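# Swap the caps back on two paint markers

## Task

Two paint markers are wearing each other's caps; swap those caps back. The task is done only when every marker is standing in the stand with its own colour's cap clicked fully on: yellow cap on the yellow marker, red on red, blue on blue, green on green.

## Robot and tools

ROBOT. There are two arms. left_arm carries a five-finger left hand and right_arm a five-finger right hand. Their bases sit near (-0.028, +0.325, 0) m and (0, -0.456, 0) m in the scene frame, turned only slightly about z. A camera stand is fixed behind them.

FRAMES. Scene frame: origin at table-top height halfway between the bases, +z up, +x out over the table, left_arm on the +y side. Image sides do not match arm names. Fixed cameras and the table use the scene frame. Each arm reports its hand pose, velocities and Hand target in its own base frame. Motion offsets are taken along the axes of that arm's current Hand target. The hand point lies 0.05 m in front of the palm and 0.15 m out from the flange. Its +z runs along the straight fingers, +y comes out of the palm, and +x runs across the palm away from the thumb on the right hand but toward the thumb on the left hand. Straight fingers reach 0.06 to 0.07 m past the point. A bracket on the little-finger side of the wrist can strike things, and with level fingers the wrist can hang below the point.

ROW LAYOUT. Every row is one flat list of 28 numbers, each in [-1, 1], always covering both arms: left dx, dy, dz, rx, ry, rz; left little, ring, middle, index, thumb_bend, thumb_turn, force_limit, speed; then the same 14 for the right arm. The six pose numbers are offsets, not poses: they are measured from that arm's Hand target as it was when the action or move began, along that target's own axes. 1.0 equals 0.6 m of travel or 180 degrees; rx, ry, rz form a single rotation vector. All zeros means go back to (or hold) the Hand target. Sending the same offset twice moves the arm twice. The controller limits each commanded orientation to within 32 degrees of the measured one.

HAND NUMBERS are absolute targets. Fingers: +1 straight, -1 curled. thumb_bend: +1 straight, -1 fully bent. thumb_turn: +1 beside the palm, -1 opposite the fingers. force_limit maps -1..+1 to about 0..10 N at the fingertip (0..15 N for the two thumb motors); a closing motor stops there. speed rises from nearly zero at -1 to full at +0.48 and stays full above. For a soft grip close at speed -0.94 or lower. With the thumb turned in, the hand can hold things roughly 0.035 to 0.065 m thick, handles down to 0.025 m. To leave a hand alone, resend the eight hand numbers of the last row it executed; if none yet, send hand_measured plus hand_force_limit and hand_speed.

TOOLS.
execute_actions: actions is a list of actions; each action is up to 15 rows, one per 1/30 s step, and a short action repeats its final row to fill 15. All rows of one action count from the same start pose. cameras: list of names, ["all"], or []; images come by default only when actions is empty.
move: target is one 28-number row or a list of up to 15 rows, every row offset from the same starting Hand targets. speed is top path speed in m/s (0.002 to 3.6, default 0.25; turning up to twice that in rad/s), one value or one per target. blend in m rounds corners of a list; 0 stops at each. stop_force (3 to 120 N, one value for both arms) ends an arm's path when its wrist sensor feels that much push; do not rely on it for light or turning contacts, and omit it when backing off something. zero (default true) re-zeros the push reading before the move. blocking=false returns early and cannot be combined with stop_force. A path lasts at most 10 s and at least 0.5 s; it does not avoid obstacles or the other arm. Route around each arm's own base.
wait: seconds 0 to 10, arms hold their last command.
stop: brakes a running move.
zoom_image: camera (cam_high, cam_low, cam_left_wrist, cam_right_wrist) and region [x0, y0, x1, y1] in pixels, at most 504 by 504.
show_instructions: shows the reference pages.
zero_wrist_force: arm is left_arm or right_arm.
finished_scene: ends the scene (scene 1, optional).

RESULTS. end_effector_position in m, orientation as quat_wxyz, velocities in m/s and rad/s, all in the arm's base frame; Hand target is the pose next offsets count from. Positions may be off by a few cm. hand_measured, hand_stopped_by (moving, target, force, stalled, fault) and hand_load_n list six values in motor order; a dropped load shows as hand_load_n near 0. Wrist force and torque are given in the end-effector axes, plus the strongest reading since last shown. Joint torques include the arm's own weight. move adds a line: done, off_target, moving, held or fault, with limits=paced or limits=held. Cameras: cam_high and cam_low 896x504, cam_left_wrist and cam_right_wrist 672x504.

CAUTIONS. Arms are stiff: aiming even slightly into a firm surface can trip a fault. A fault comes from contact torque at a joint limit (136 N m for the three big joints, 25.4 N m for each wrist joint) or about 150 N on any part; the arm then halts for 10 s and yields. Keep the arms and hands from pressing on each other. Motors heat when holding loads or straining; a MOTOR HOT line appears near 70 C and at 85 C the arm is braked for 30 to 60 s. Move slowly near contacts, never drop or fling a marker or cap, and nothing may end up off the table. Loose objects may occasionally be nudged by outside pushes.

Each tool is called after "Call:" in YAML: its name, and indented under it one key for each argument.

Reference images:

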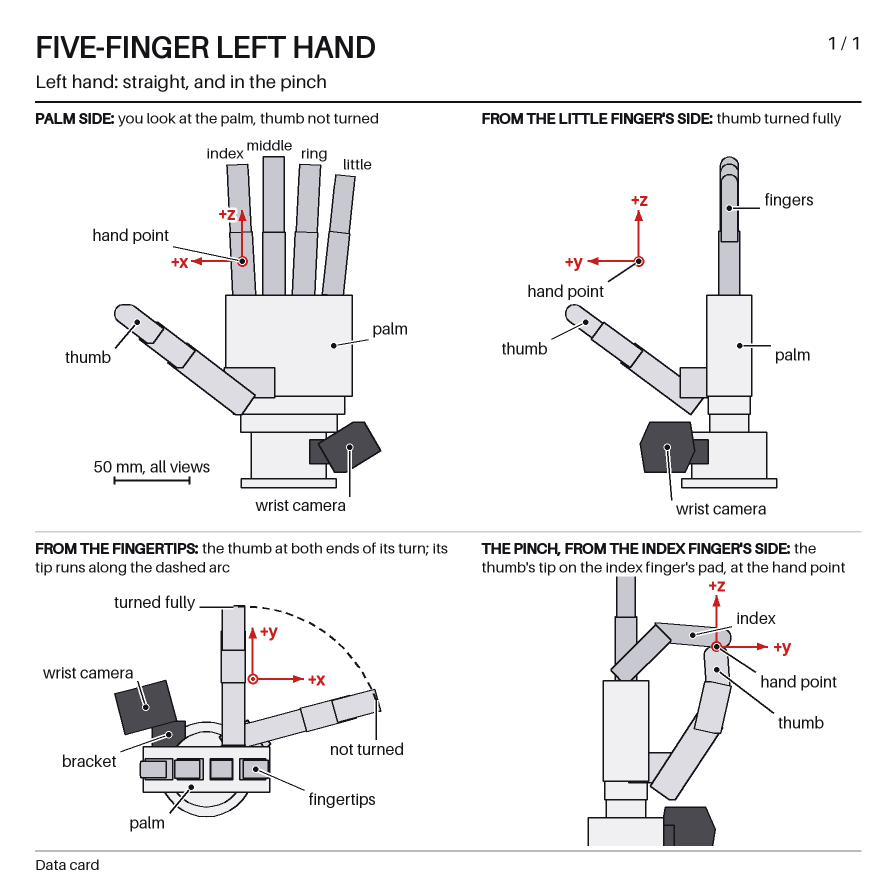

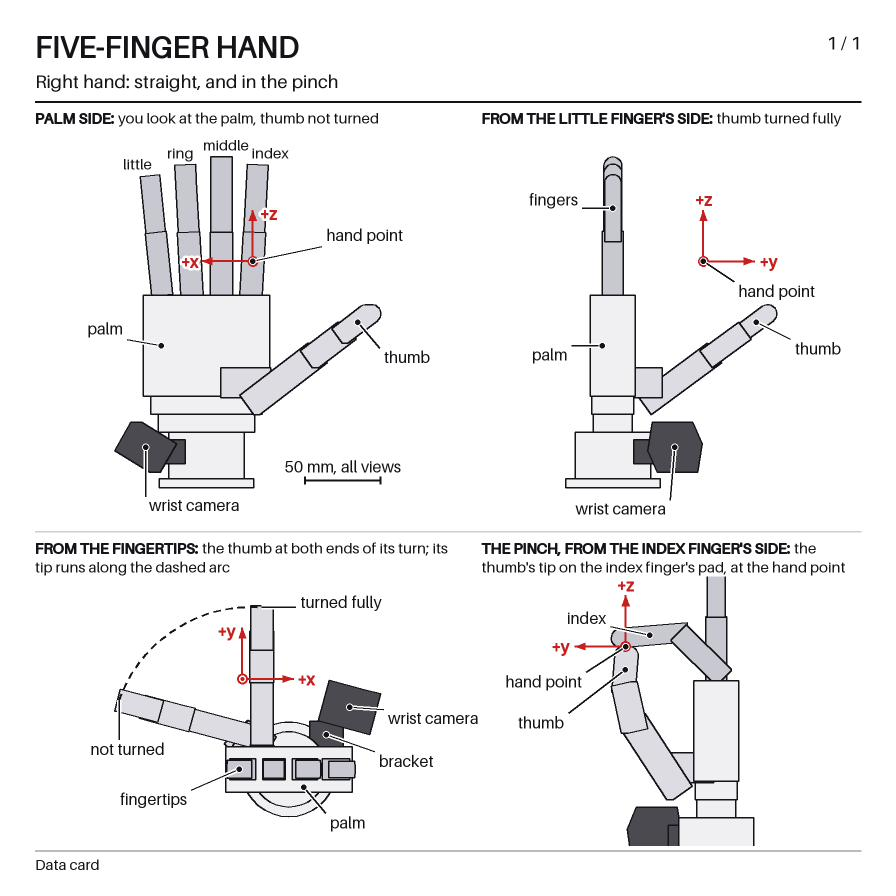

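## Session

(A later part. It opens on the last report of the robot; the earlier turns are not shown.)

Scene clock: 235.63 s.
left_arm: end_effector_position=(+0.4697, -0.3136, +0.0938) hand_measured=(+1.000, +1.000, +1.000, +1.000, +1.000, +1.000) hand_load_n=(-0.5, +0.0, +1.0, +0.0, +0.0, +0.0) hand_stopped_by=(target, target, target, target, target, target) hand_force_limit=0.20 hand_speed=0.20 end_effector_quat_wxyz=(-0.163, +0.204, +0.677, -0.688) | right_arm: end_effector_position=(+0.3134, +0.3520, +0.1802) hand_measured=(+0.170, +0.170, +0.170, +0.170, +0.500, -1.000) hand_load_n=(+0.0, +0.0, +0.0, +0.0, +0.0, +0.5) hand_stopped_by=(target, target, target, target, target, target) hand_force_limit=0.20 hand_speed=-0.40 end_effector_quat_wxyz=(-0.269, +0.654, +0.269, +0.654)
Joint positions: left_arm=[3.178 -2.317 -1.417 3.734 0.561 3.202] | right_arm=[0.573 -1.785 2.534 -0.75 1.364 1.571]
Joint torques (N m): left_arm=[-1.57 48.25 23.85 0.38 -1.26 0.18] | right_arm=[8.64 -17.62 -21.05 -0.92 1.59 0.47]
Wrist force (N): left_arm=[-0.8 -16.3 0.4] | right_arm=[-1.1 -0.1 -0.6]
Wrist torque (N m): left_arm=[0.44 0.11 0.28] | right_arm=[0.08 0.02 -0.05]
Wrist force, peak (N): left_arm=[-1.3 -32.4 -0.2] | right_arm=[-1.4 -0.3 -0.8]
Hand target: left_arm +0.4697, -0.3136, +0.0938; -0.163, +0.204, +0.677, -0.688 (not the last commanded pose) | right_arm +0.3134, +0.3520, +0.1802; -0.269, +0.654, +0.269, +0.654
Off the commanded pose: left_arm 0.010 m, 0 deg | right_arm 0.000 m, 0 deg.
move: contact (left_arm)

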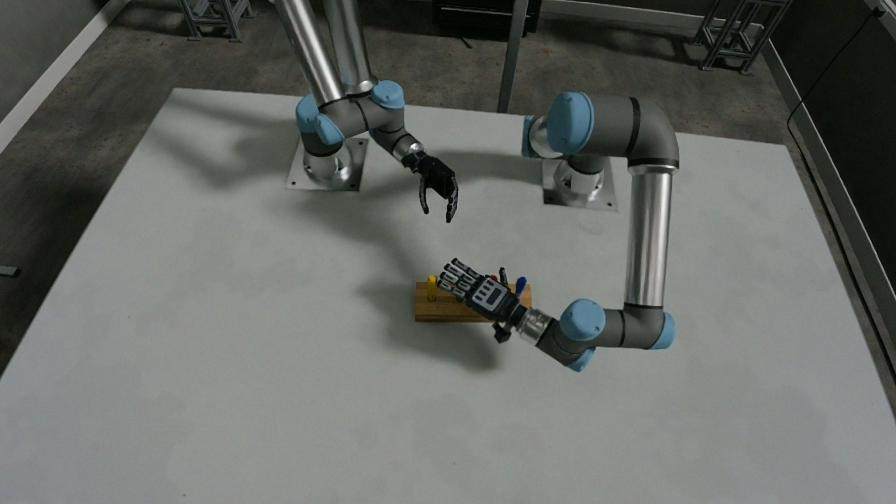

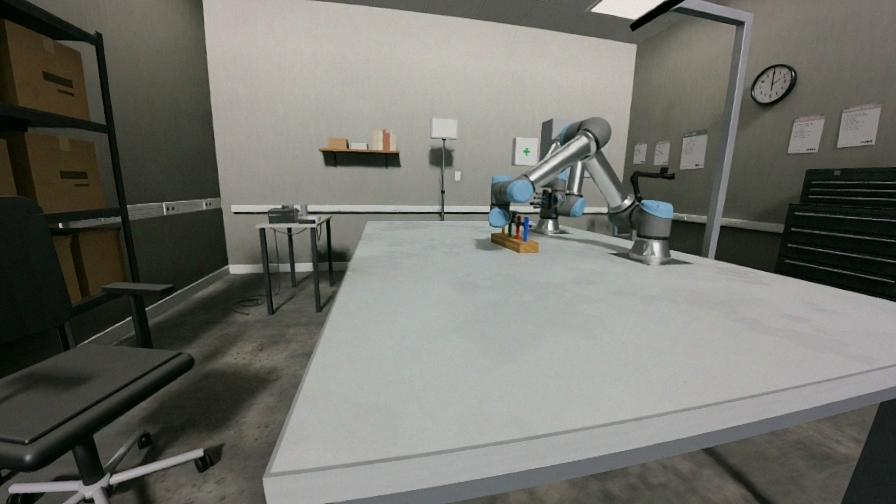

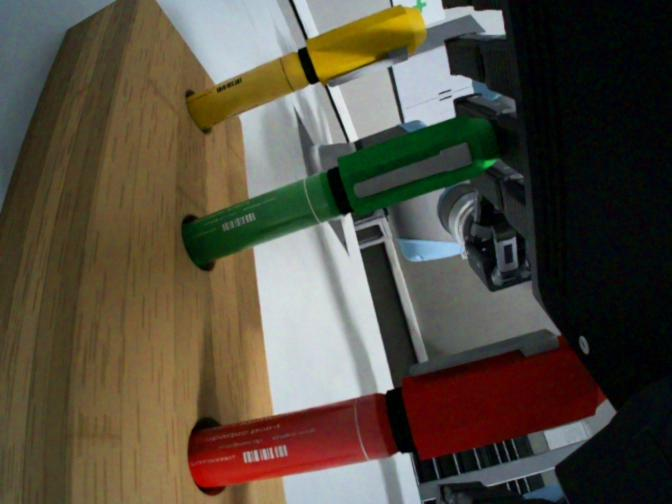

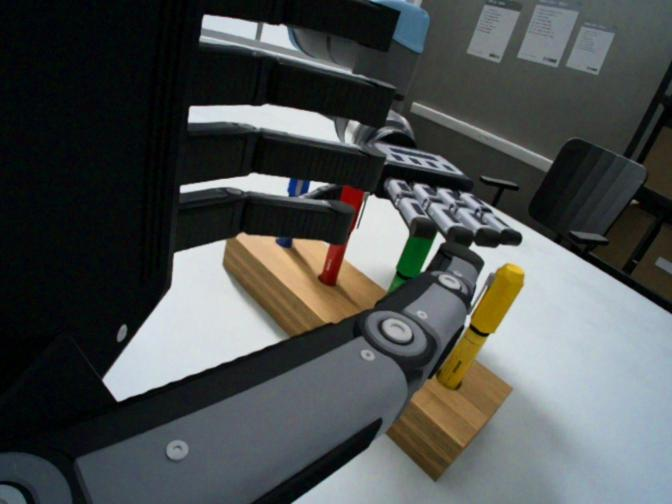

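Call:
move:
  target: [-0.0085,-0.1414,0,0,0,0,1,1,1,1,1,1,0.2,0.2,0,0,0,0,0,0,0.17,0.17,0.17,0.17,0.5,-1,0.2,-0.4]
  speed: 0.12

Call:
move:
  target: [-0.003,-0.08,-0.2,0,0,0,1,1,1,1,1,1,0.2,0.2,0,0,0,0,0,0,0.17,0.17,0.17,0.17,0.5,-1,0.2,-0.4]
  speed: 0.25
  cameras: ["all"]

Call:
zoom_image:
  camera: "cam_low"
  region: [488, 205, 544, 261]

Call:
zoom_image:
  camera: "cam_high"
  region: [400, 250, 560, 340]

Call:
zoom_image:
  camera: "cam_right_wrist"
  region: [220, 130, 560, 480]

Scene clock: 236.93 s.
left_arm: end_effector_position=(+0.4698, -0.3136, +0.1789) hand_measured=(+1.000, +1.000, +1.000, +1.000, +1.000, +1.000) hand_load_n=(+0.0, +0.0, +0.0, -0.5, +0.0, +0.0) hand_stopped_by=(target, target, target, target, target, target) hand_force_limit=0.20 hand_speed=0.20 end_effector_quat_wxyz=(-0.163, +0.204, +0.677, -0.688) | right_arm: end_effector_position=(+0.3134, +0.3520, +0.1802) hand_measured=(+0.170, +0.170, +0.170, +0.170, +0.500, -1.000) hand_load_n=(+0.0, +0.0, +0.5, +0.0, +0.0, +0.5) hand_stopped_by=(target, target, target, target, target, target) hand_force_limit=0.20 hand_speed=-0.40 end_effector_quat_wxyz=(-0.269, +0.654, +0.269, +0.654)
Joint positions: left_arm=[3.178 -2.218 -1.346 3.565 0.561 3.202] | right_arm=[0.573 -1.785 2.534 -0.75 1.364 1.571]
Joint torques (N m): left_arm=[-6.34 35.04 11.19 -0.7 1.14 2.69] | right_arm=[9.23 -18.33 -20.65 -0.6 1.41 0.42]
Wrist force (N): left_arm=[-0.6 2.9 0.4] | right_arm=[-1.1 -0.3 -0.8]
Wrist torque (N m): left_arm=[0.44 0.12 -0.08] | right_arm=[0.06 0.04 -0.06]
Wrist force, peak (N): left_arm=[-0.8 -16.8 -0.1] | right_arm=[-1.3 0.0 -1.0]
Hand target: left_arm +0.4697, -0.3136, +0.1788; -0.163, +0.204, +0.677, -0.688 | right_arm +0.3134, +0.3520, +0.1802; -0.269, +0.654, +0.269, +0.654
Off the commanded pose: left_arm 0.000 m, 0 deg | right_arm 0.000 m, 0 deg.
move: done

Scene clock: 237.97 s.
left_arm: end_effector_position=(+0.5289, -0.2093, +0.2268) hand_measured=(+1.000, +1.000, +1.000, +1.000, +1.000, +1.000) hand_load_n=(+0.0, +0.0, +0.0, +0.0, +0.0, +0.0) hand_stopped_by=(target, target, target, target, target, target) hand_force_limit=0.20 hand_speed=0.20 end_effector_quat_wxyz=(-0.163, +0.204, +0.677, -0.688) | right_arm: end_effector_position=(+0.3134, +0.3520, +0.1802) hand_measured=(+0.170, +0.170, +0.170, +0.170, +0.500, -1.000) hand_load_n=(+0.0, -0.5, +0.0, +0.0, +0.0, +0.0) hand_stopped_by=(target, target, target, target, target, target) hand_force_limit=0.20 hand_speed=-0.40 end_effector_quat_wxyz=(-0.269, +0.654, +0.269, +0.654)
Joint positions: left_arm=[3.33 -2.299 -1.077 3.376 0.713 3.202] | right_arm=[0.573 -1.785 2.534 -0.75 1.364 1.571]
Joint torques (N m): left_arm=[1.15 57.56 25.43 -1.59 0.3 1.17] | right_arm=[9.31 -18.36 -21.23 -0.58 1.37 0.12]
Wrist force (N): left_arm=[-0.5 3.2 0.5] | right_arm=[-1.2 -0.2 -0.8]
Wrist torque (N m): left_arm=[0.44 0.12 -0.11] | right_arm=[0.07 0.03 -0.06]
Wrist force, peak (N): left_arm=[-0.4 4.1 2.2] | right_arm=[-1.2 -0.2 -1.0]
Hand target: left_arm +0.5289, -0.2092, +0.2269; -0.163, +0.204, +0.677, -0.688 | right_arm +0.3134, +0.3520, +0.1802; -0.269, +0.654, +0.269, +0.654
Off the commanded pose: left_arm 0.000 m, 0 deg | right_arm 0.000 m, 0 deg.
move: done

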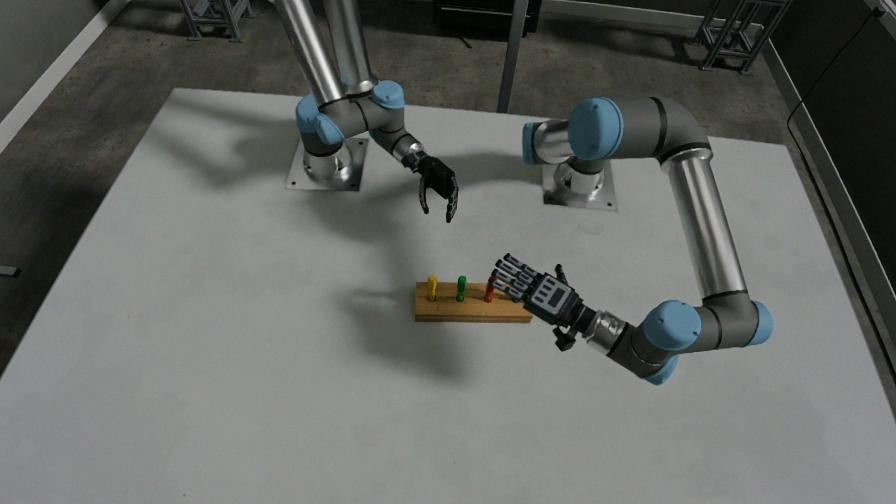

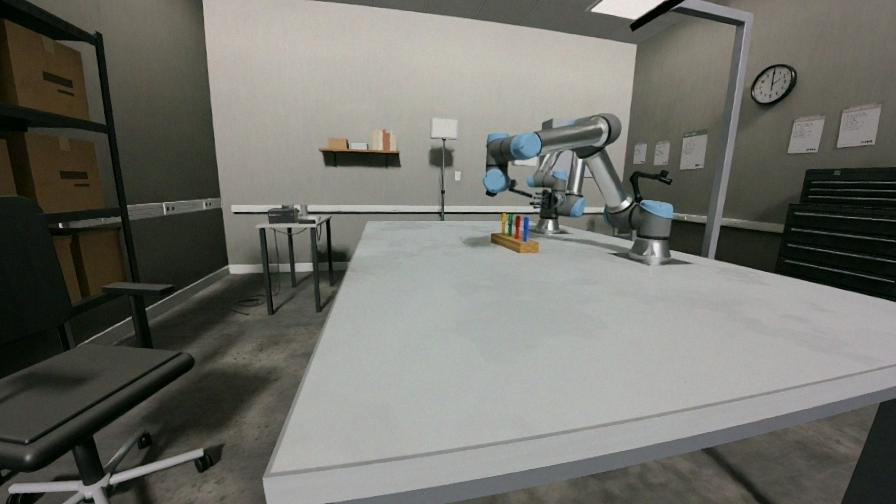

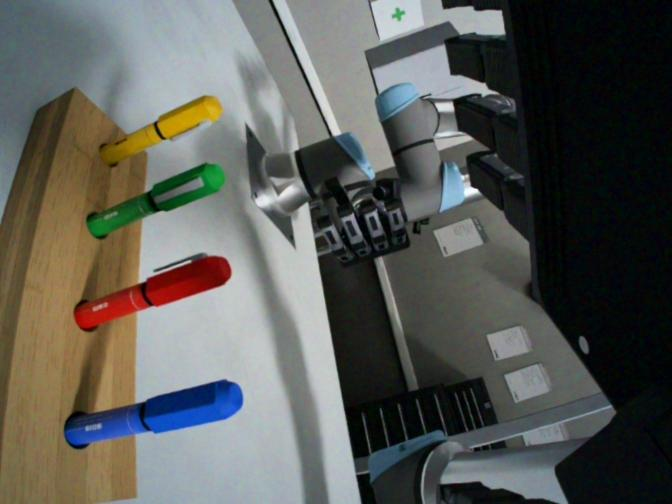

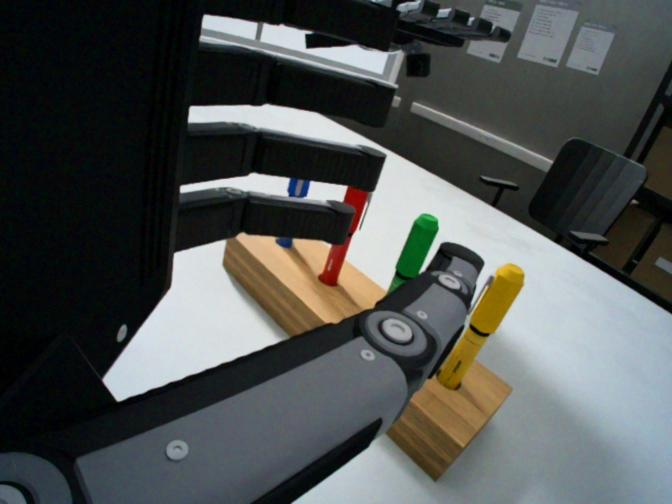

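Scaled by 9.000 from the camera's 896x504 image, which has a finer 1280x720 frame.

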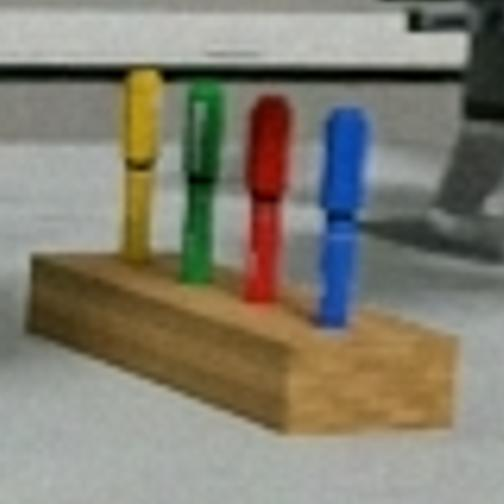

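Scaled by 3.150 from the camera's 896x504 image, which has a finer 1280x720 frame.

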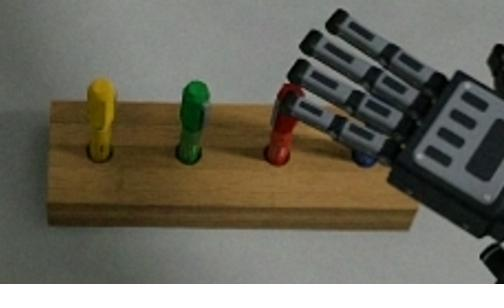

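Scaled by 1.440 from the camera's 672x504 image, which has a finer 960x720 frame.

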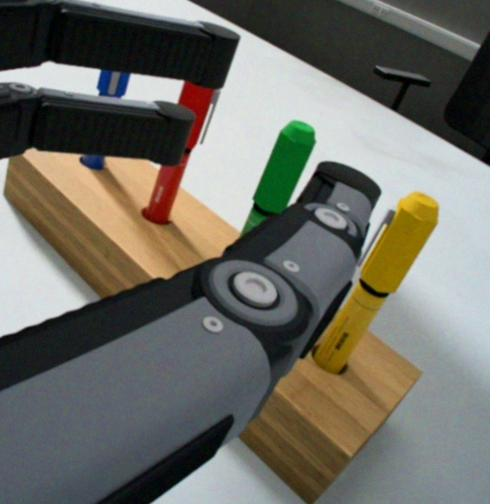

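Call:
zoom_image:
  camera: "cam_left_wrist"
  region: [40, 240, 280, 460]

Call:
zoom_image:
  camera: "cam_left_wrist"
  region: [70, 80, 250, 250]

Call:
zoom_image:
  camera: "cam_low"
  region: [508, 212, 538, 242]

Scaled by 2.100 from the camera's 672x504 image, which has a finer 960x720 frame.

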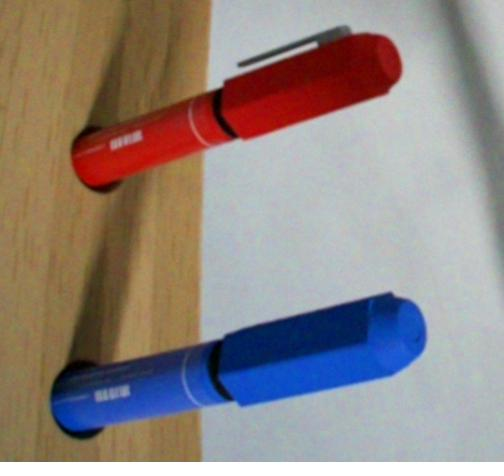

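Scaled by 2.800 from the camera's 672x504 image, which has a finer 960x720 frame.

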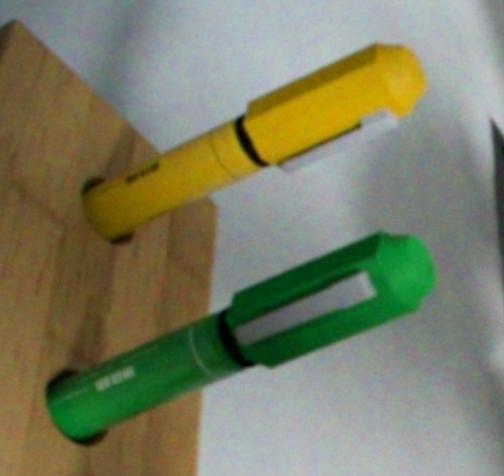

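Scaled by 16.800 from the camera's 896x504 image, which has a finer 1280x720 frame.

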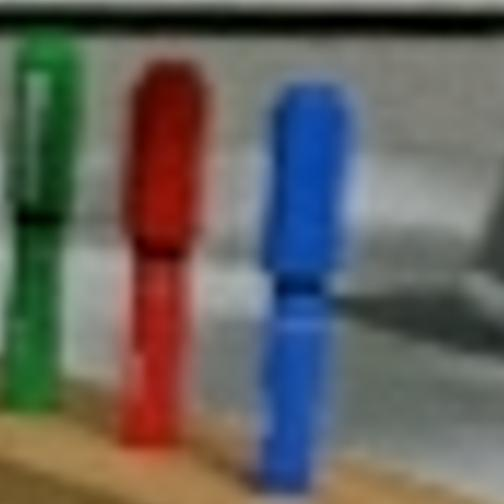

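Call:
move:
  target: [0.1214,0.038,-0.0123,0,0,0,1,1,1,1,1,1,0.2,0.2,0,0,0,0,0,0,0.17,0.17,0.17,0.17,0.5,-1,0.2,-0.4]
  speed: 0.15
  cameras: ["all"]

Call:
zoom_image:
  camera: "cam_high"
  region: [400, 220, 580, 340]

Scene clock: 240.00 s.
left_arm: end_effector_position=(+0.4709, -0.1671, +0.1998) hand_measured=(+1.000, +1.000, +1.000, +1.000, +1.000, +1.000) hand_load_n=(+0.0, +0.0, +0.0, +0.0, +0.0, +0.0) hand_stopped_by=(target, target, target, target, target, target) hand_force_limit=0.20 hand_speed=0.20 end_effector_quat_wxyz=(-0.163, +0.204, +0.677, -0.688) | right_arm: end_effector_position=(+0.3134, +0.3520, +0.1802) hand_measured=(+0.170, +0.170, +0.170, +0.170, +0.500, -1.000) hand_load_n=(+0.0, +0.5, +0.0, +0.0, +0.0, +0.5) hand_stopped_by=(target, target, target, target, target, target) hand_force_limit=0.20 hand_speed=-0.40 end_effector_quat_wxyz=(-0.269, +0.654, +0.269, +0.654)
Joint positions: left_arm=[3.416 -2.181 -1.351 3.532 0.799 3.202] | right_arm=[0.573 -1.785 2.534 -0.75 1.364 1.571]
Joint torques (N m): left_arm=[-7.6 33.7 15.03 -0.97 -0.01 -1.61] | right_arm=[9.12 -17.92 -21.59 -0.69 1.41 0.44]
Wrist force (N): left_arm=[-0.6 2.9 0.0] | right_arm=[-1.1 -0.1 -0.9]
Wrist torque (N m): left_arm=[0.47 0.11 -0.09] | right_arm=[0.10 0.04 -0.05]
Wrist force, peak (N): left_arm=[0.8 3.8 -0.2] | right_arm=[-1.4 -0.2 -1.0]
Hand target: left_arm +0.4708, -0.1671, +0.1997; -0.163, +0.204, +0.677, -0.688 | right_arm +0.3134, +0.3520, +0.1802; -0.269, +0.654, +0.269, +0.654
Off the commanded pose: left_arm 0.000 m, 0 deg | right_arm 0.000 m, 0 deg.
move: done

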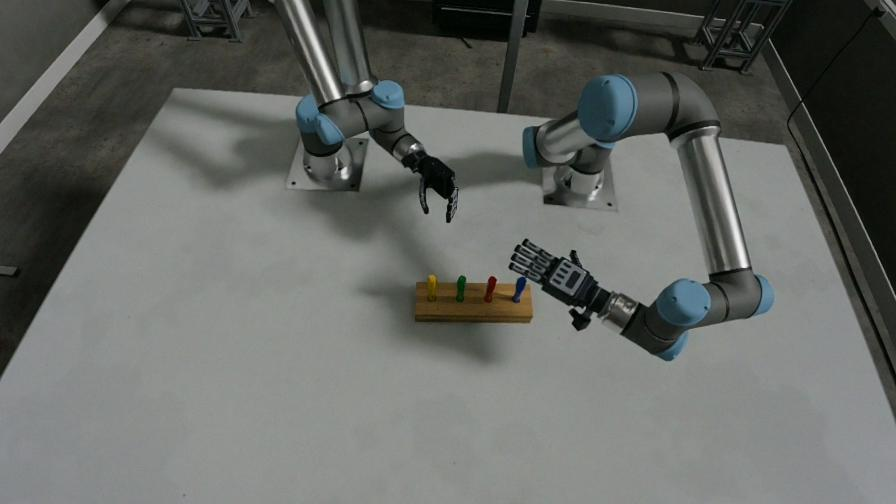

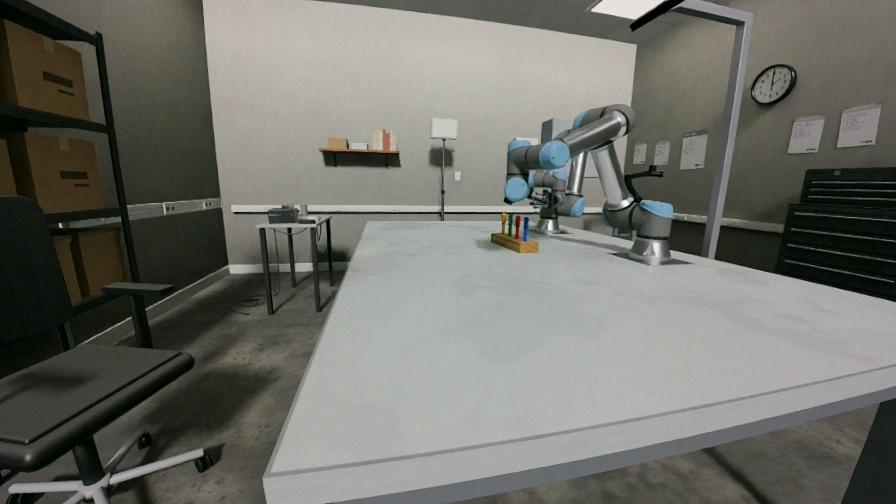

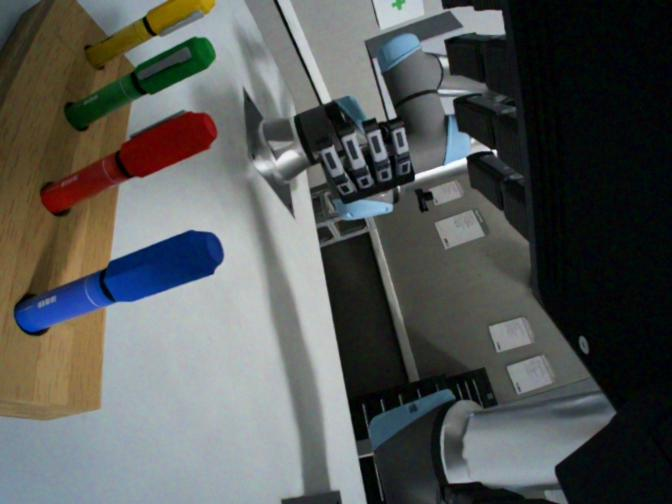

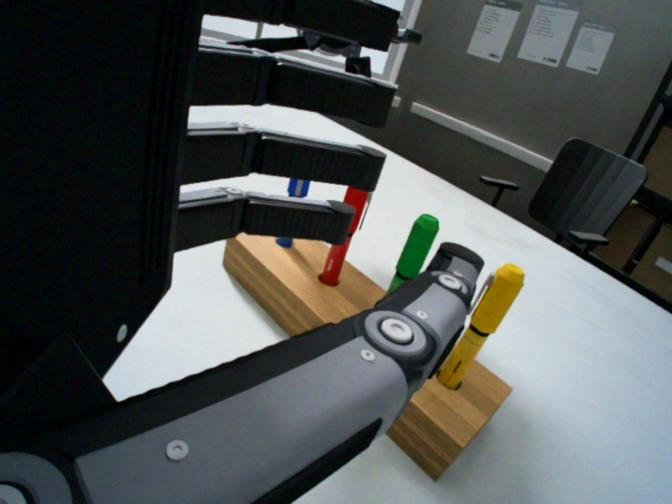

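Scaled by 2.800 from the camera's 896x504 image, which has a finer 1280x720 frame.

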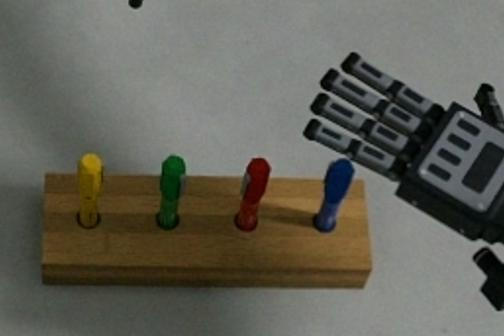

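Call:
move:
  target: [0.0099,0.1647,0,0,0,0,1,1,1,1,1,1,0.2,0.2,0,0,0,0,0,0,0.17,0.17,0.17,0.17,0.5,-1,0.2,-0.4]
  speed: 0.08
  stop_force: 5
  cameras: ["all"]

Call:
zoom_image:
  camera: "cam_left_wrist"
  region: [100, 0, 600, 300]

Call:
zoom_image:
  camera: "cam_high"
  region: [400, 230, 600, 350]

Scene clock: 242.57 s.
left_arm: end_effector_position=(+0.4708, -0.1671, +0.1007) hand_measured=(+1.000, +1.000, +1.000, +1.000, +1.000, +1.000) hand_load_n=(+0.0, -0.5, +0.0, +0.0, +0.0, +0.0) hand_stopped_by=(target, target, target, target, target, target) hand_force_limit=0.20 hand_speed=0.20 end_effector_quat_wxyz=(-0.163, +0.204, +0.677, -0.688) | right_arm: end_effector_position=(+0.3134, +0.3520, +0.1802) hand_measured=(+0.170, +0.170, +0.170, +0.170, +0.500, -1.000) hand_load_n=(+0.0, +0.0, +0.0, +0.0, +0.0, +0.0) hand_stopped_by=(target, target, target, target, target, target) hand_force_limit=0.20 hand_speed=-0.40 end_effector_quat_wxyz=(-0.269, +0.654, +0.269, +0.654)
Joint positions: left_arm=[3.416 -2.293 -1.442 3.734 0.799 3.202] | right_arm=[0.573 -1.785 2.534 -0.75 1.364 1.571]
Joint torques (N m): left_arm=[-4.21 54.41 26.1 -0.2 -1.12 -2.47] | right_arm=[9.15 -18.73 -20.88 -1.06 1.44 0.4]
Wrist force (N): left_arm=[-0.8 3.1 0.1] | right_arm=[-1.2 0.0 -0.8]
Wrist torque (N m): left_arm=[0.45 0.14 -0.10] | right_arm=[0.10 0.04 -0.05]
Wrist force, peak (N): left_arm=[-0.8 4.0 0.6] | right_arm=[-1.4 0.0 -0.9]
Hand target: left_arm +0.4708, -0.1671, +0.1007; -0.163, +0.204, +0.677, -0.688 | right_arm +0.3134, +0.3520, +0.1802; -0.269, +0.654, +0.269, +0.654
Off the commanded pose: left_arm 0.000 m, 0 deg | right_arm 0.000 m, 0 deg.
move: done

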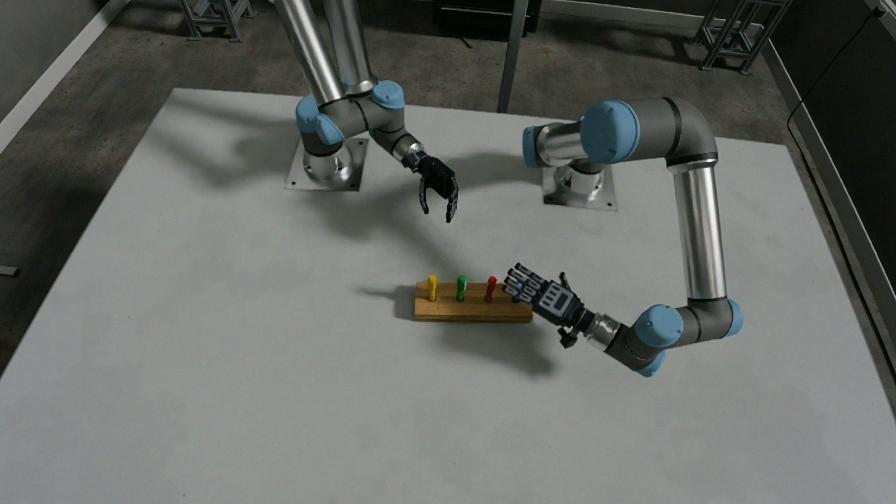

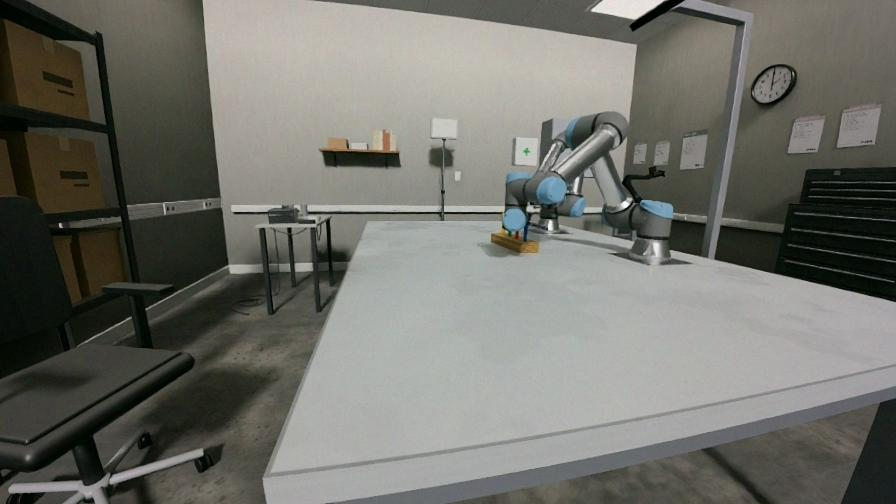

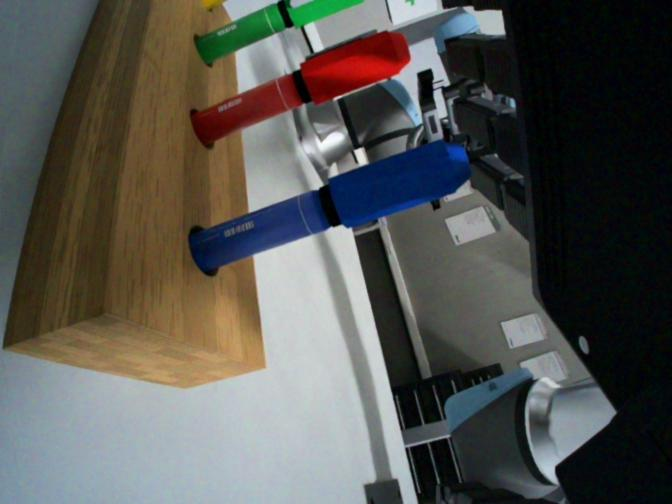

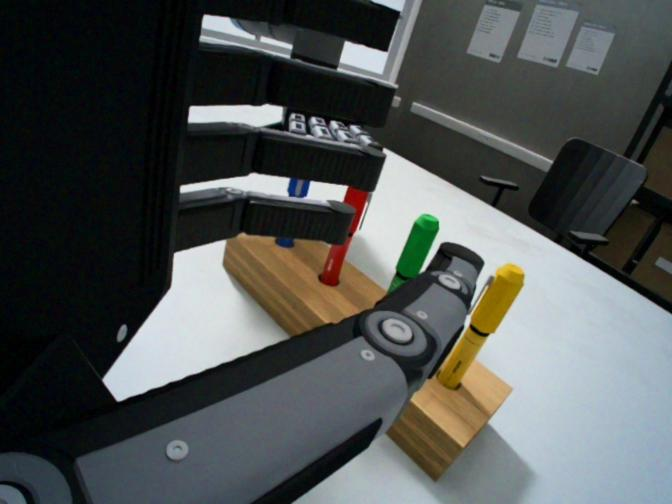

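Scaled by 1.008 from the camera's 672x504 image, which has a finer 960x720 frame.

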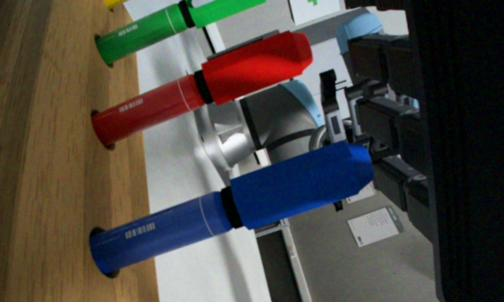

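Scaled by 2.520 from the camera's 896x504 image, which has a finer 1280x720 frame.

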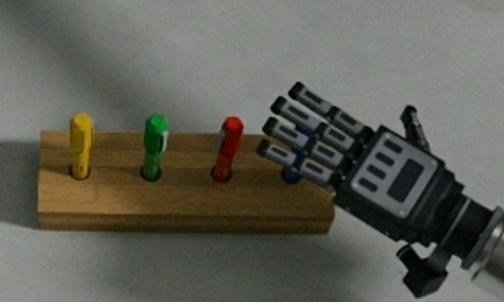

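Call:
move:
  target: [0,0,0.02,0,0,0,1,1,1,1,1,1,0.2,0.2,0,0,0,0,0,0,0.17,0.17,0.17,0.17,0.5,-1,0.2,-0.4]
  speed: 0.08

Call:
move:
  target: [0.0016,0.0266,0,0,0,0,1,1,1,1,1,1,0.2,0.2,0,0,0,0,0,0,0.17,0.17,0.17,0.17,0.5,-1,0.2,-0.4]
  speed: 0.015
  stop_force: 22
  cameras: ["all"]

Call:
zoom_image:
  camera: "cam_left_wrist"
  region: [160, 0, 560, 300]

Scene clock: 243.63 s.
left_arm: end_effector_position=(+0.4648, -0.1777, +0.1008) hand_measured=(+1.000, +1.000, +1.000, +1.000, +1.000, +1.000) hand_load_n=(-0.5, +0.0, +0.0, +0.0, +0.0, +0.0) hand_stopped_by=(target, target, target, target, target, target) hand_force_limit=0.20 hand_speed=0.20 end_effector_quat_wxyz=(-0.163, +0.204, +0.677, -0.688) | right_arm: end_effector_position=(+0.3134, +0.3520, +0.1802) hand_measured=(+0.170, +0.170, +0.170, +0.170, +0.500, -1.000) hand_load_n=(+0.0, +0.0, +0.0, +0.0, +0.0, +0.0) hand_stopped_by=(target, target, target, target, target, target) hand_force_limit=0.20 hand_speed=-0.40 end_effector_quat_wxyz=(-0.269, +0.654, +0.269, +0.654)
Joint positions: left_arm=[3.402 -2.279 -1.466 3.746 0.785 3.202] | right_arm=[0.573 -1.785 2.534 -0.75 1.364 1.571]
Joint torques (N m): left_arm=[7.66 37.12 25.91 -2.09 1.24 -1.62] | right_arm=[8.75 -17.59 -20.54 -0.79 1.28 0.41]
Wrist force (N): left_arm=[-0.5 3.3 0.3] | right_arm=[-1.1 -0.2 -0.7]
Wrist torque (N m): left_arm=[0.46 0.12 -0.08] | right_arm=[0.07 0.02 -0.06]
Wrist force, peak (N): left_arm=[-1.0 3.6 -0.1] | right_arm=[-1.3 -0.2 -0.9]
Hand target: left_arm +0.4648, -0.1775, +0.1007; -0.163, +0.204, +0.677, -0.688 | right_arm +0.3134, +0.3520, +0.1802; -0.269, +0.654, +0.269, +0.654
Off the commanded pose: left_arm 0.000 m, 0 deg | right_arm 0.000 m, 0 deg.
move: done

Scene clock: 245.20 s.
left_arm: end_effector_position=(+0.4648, -0.1775, +0.0929) hand_measured=(+1.000, +1.000, +1.000, +1.000, +1.000, +1.000) hand_load_n=(+0.0, +0.0, +0.5, +0.0, +0.0, -0.5) hand_stopped_by=(target, target, target, target, target, target) hand_force_limit=0.20 hand_speed=0.20 end_effector_quat_wxyz=(-0.163, +0.204, +0.677, -0.688) | right_arm: end_effector_position=(+0.3134, +0.3520, +0.1802) hand_measured=(+0.170, +0.170, +0.170, +0.170, +0.500, -1.000) hand_load_n=(+0.0, +0.0, +0.0, +0.0, +0.0, +0.0) hand_stopped_by=(target, target, target, target, target, target) hand_force_limit=0.20 hand_speed=-0.40 end_effector_quat_wxyz=(-0.269, +0.654, +0.269, +0.654)
Joint positions: left_arm=[3.402 -2.29 -1.47 3.761 0.785 3.202] | right_arm=[0.573 -1.785 2.534 -0.75 1.364 1.571]
Joint torques (N m): left_arm=[8.37 46.31 22.71 1.59 1.22 -1.41] | right_arm=[9.46 -18.93 -19.85 -0.96 1.14 0.35]
Wrist force (N): left_arm=[-2.0 -20.1 -0.3] | right_arm=[-0.9 -0.2 -0.7]
Wrist torque (N m): left_arm=[0.65 0.11 0.16] | right_arm=[0.07 0.00 -0.05]
Wrist force, peak (N): left_arm=[-2.4 -28.8 -0.1] | right_arm=[-1.3 -0.3 -1.0]
Hand target: left_arm +0.4648, -0.1775, +0.0929; -0.163, +0.204, +0.677, -0.688 (not the last commanded pose) | right_arm +0.3134, +0.3520, +0.1802; -0.269, +0.654, +0.269, +0.654
Off the commanded pose: left_arm 0.008 m, 0 deg | right_arm 0.000 m, 0 deg.
move: contact (left_arm)

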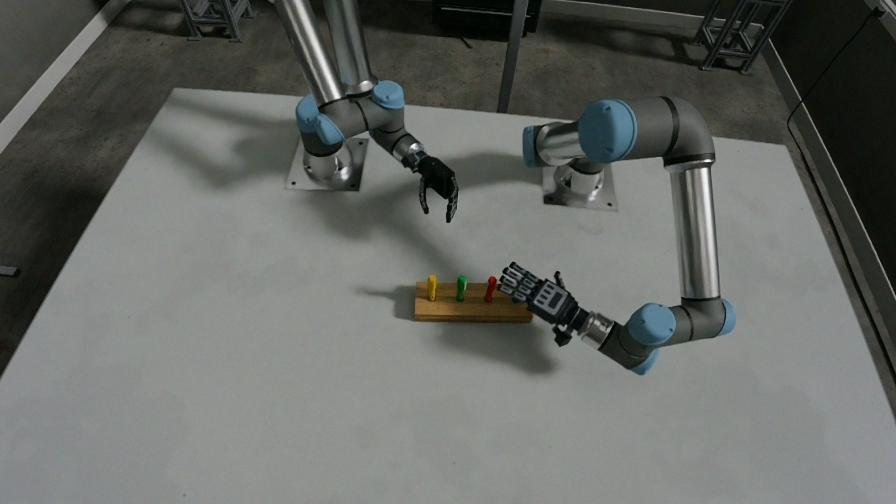

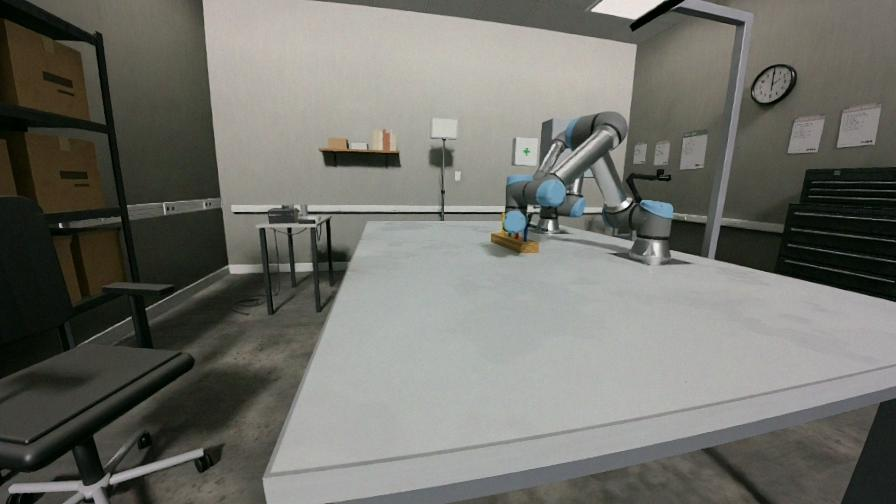

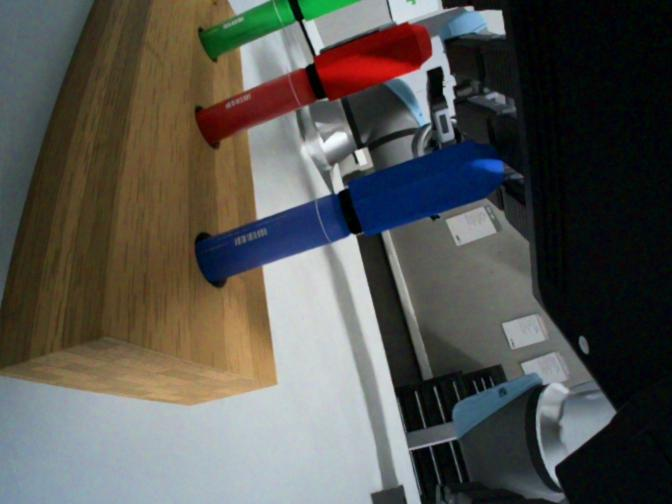

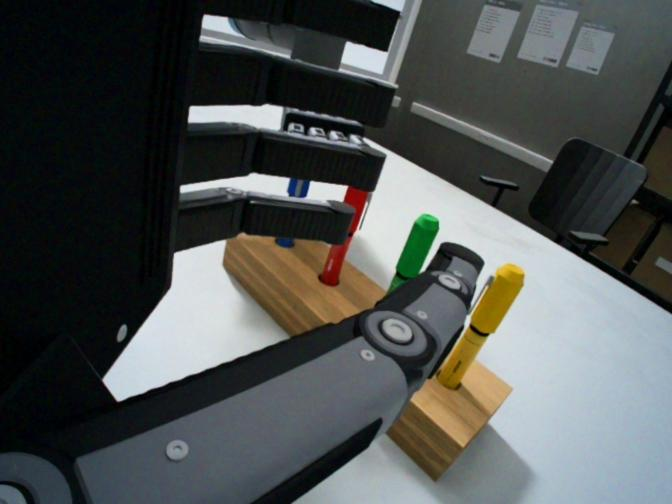

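Scaled by 1.260 from the camera's 672x504 image, which has a finer 960x720 frame.

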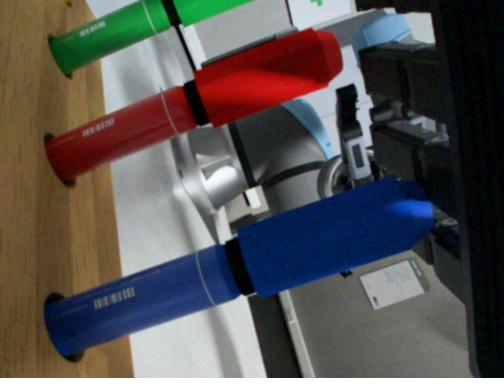

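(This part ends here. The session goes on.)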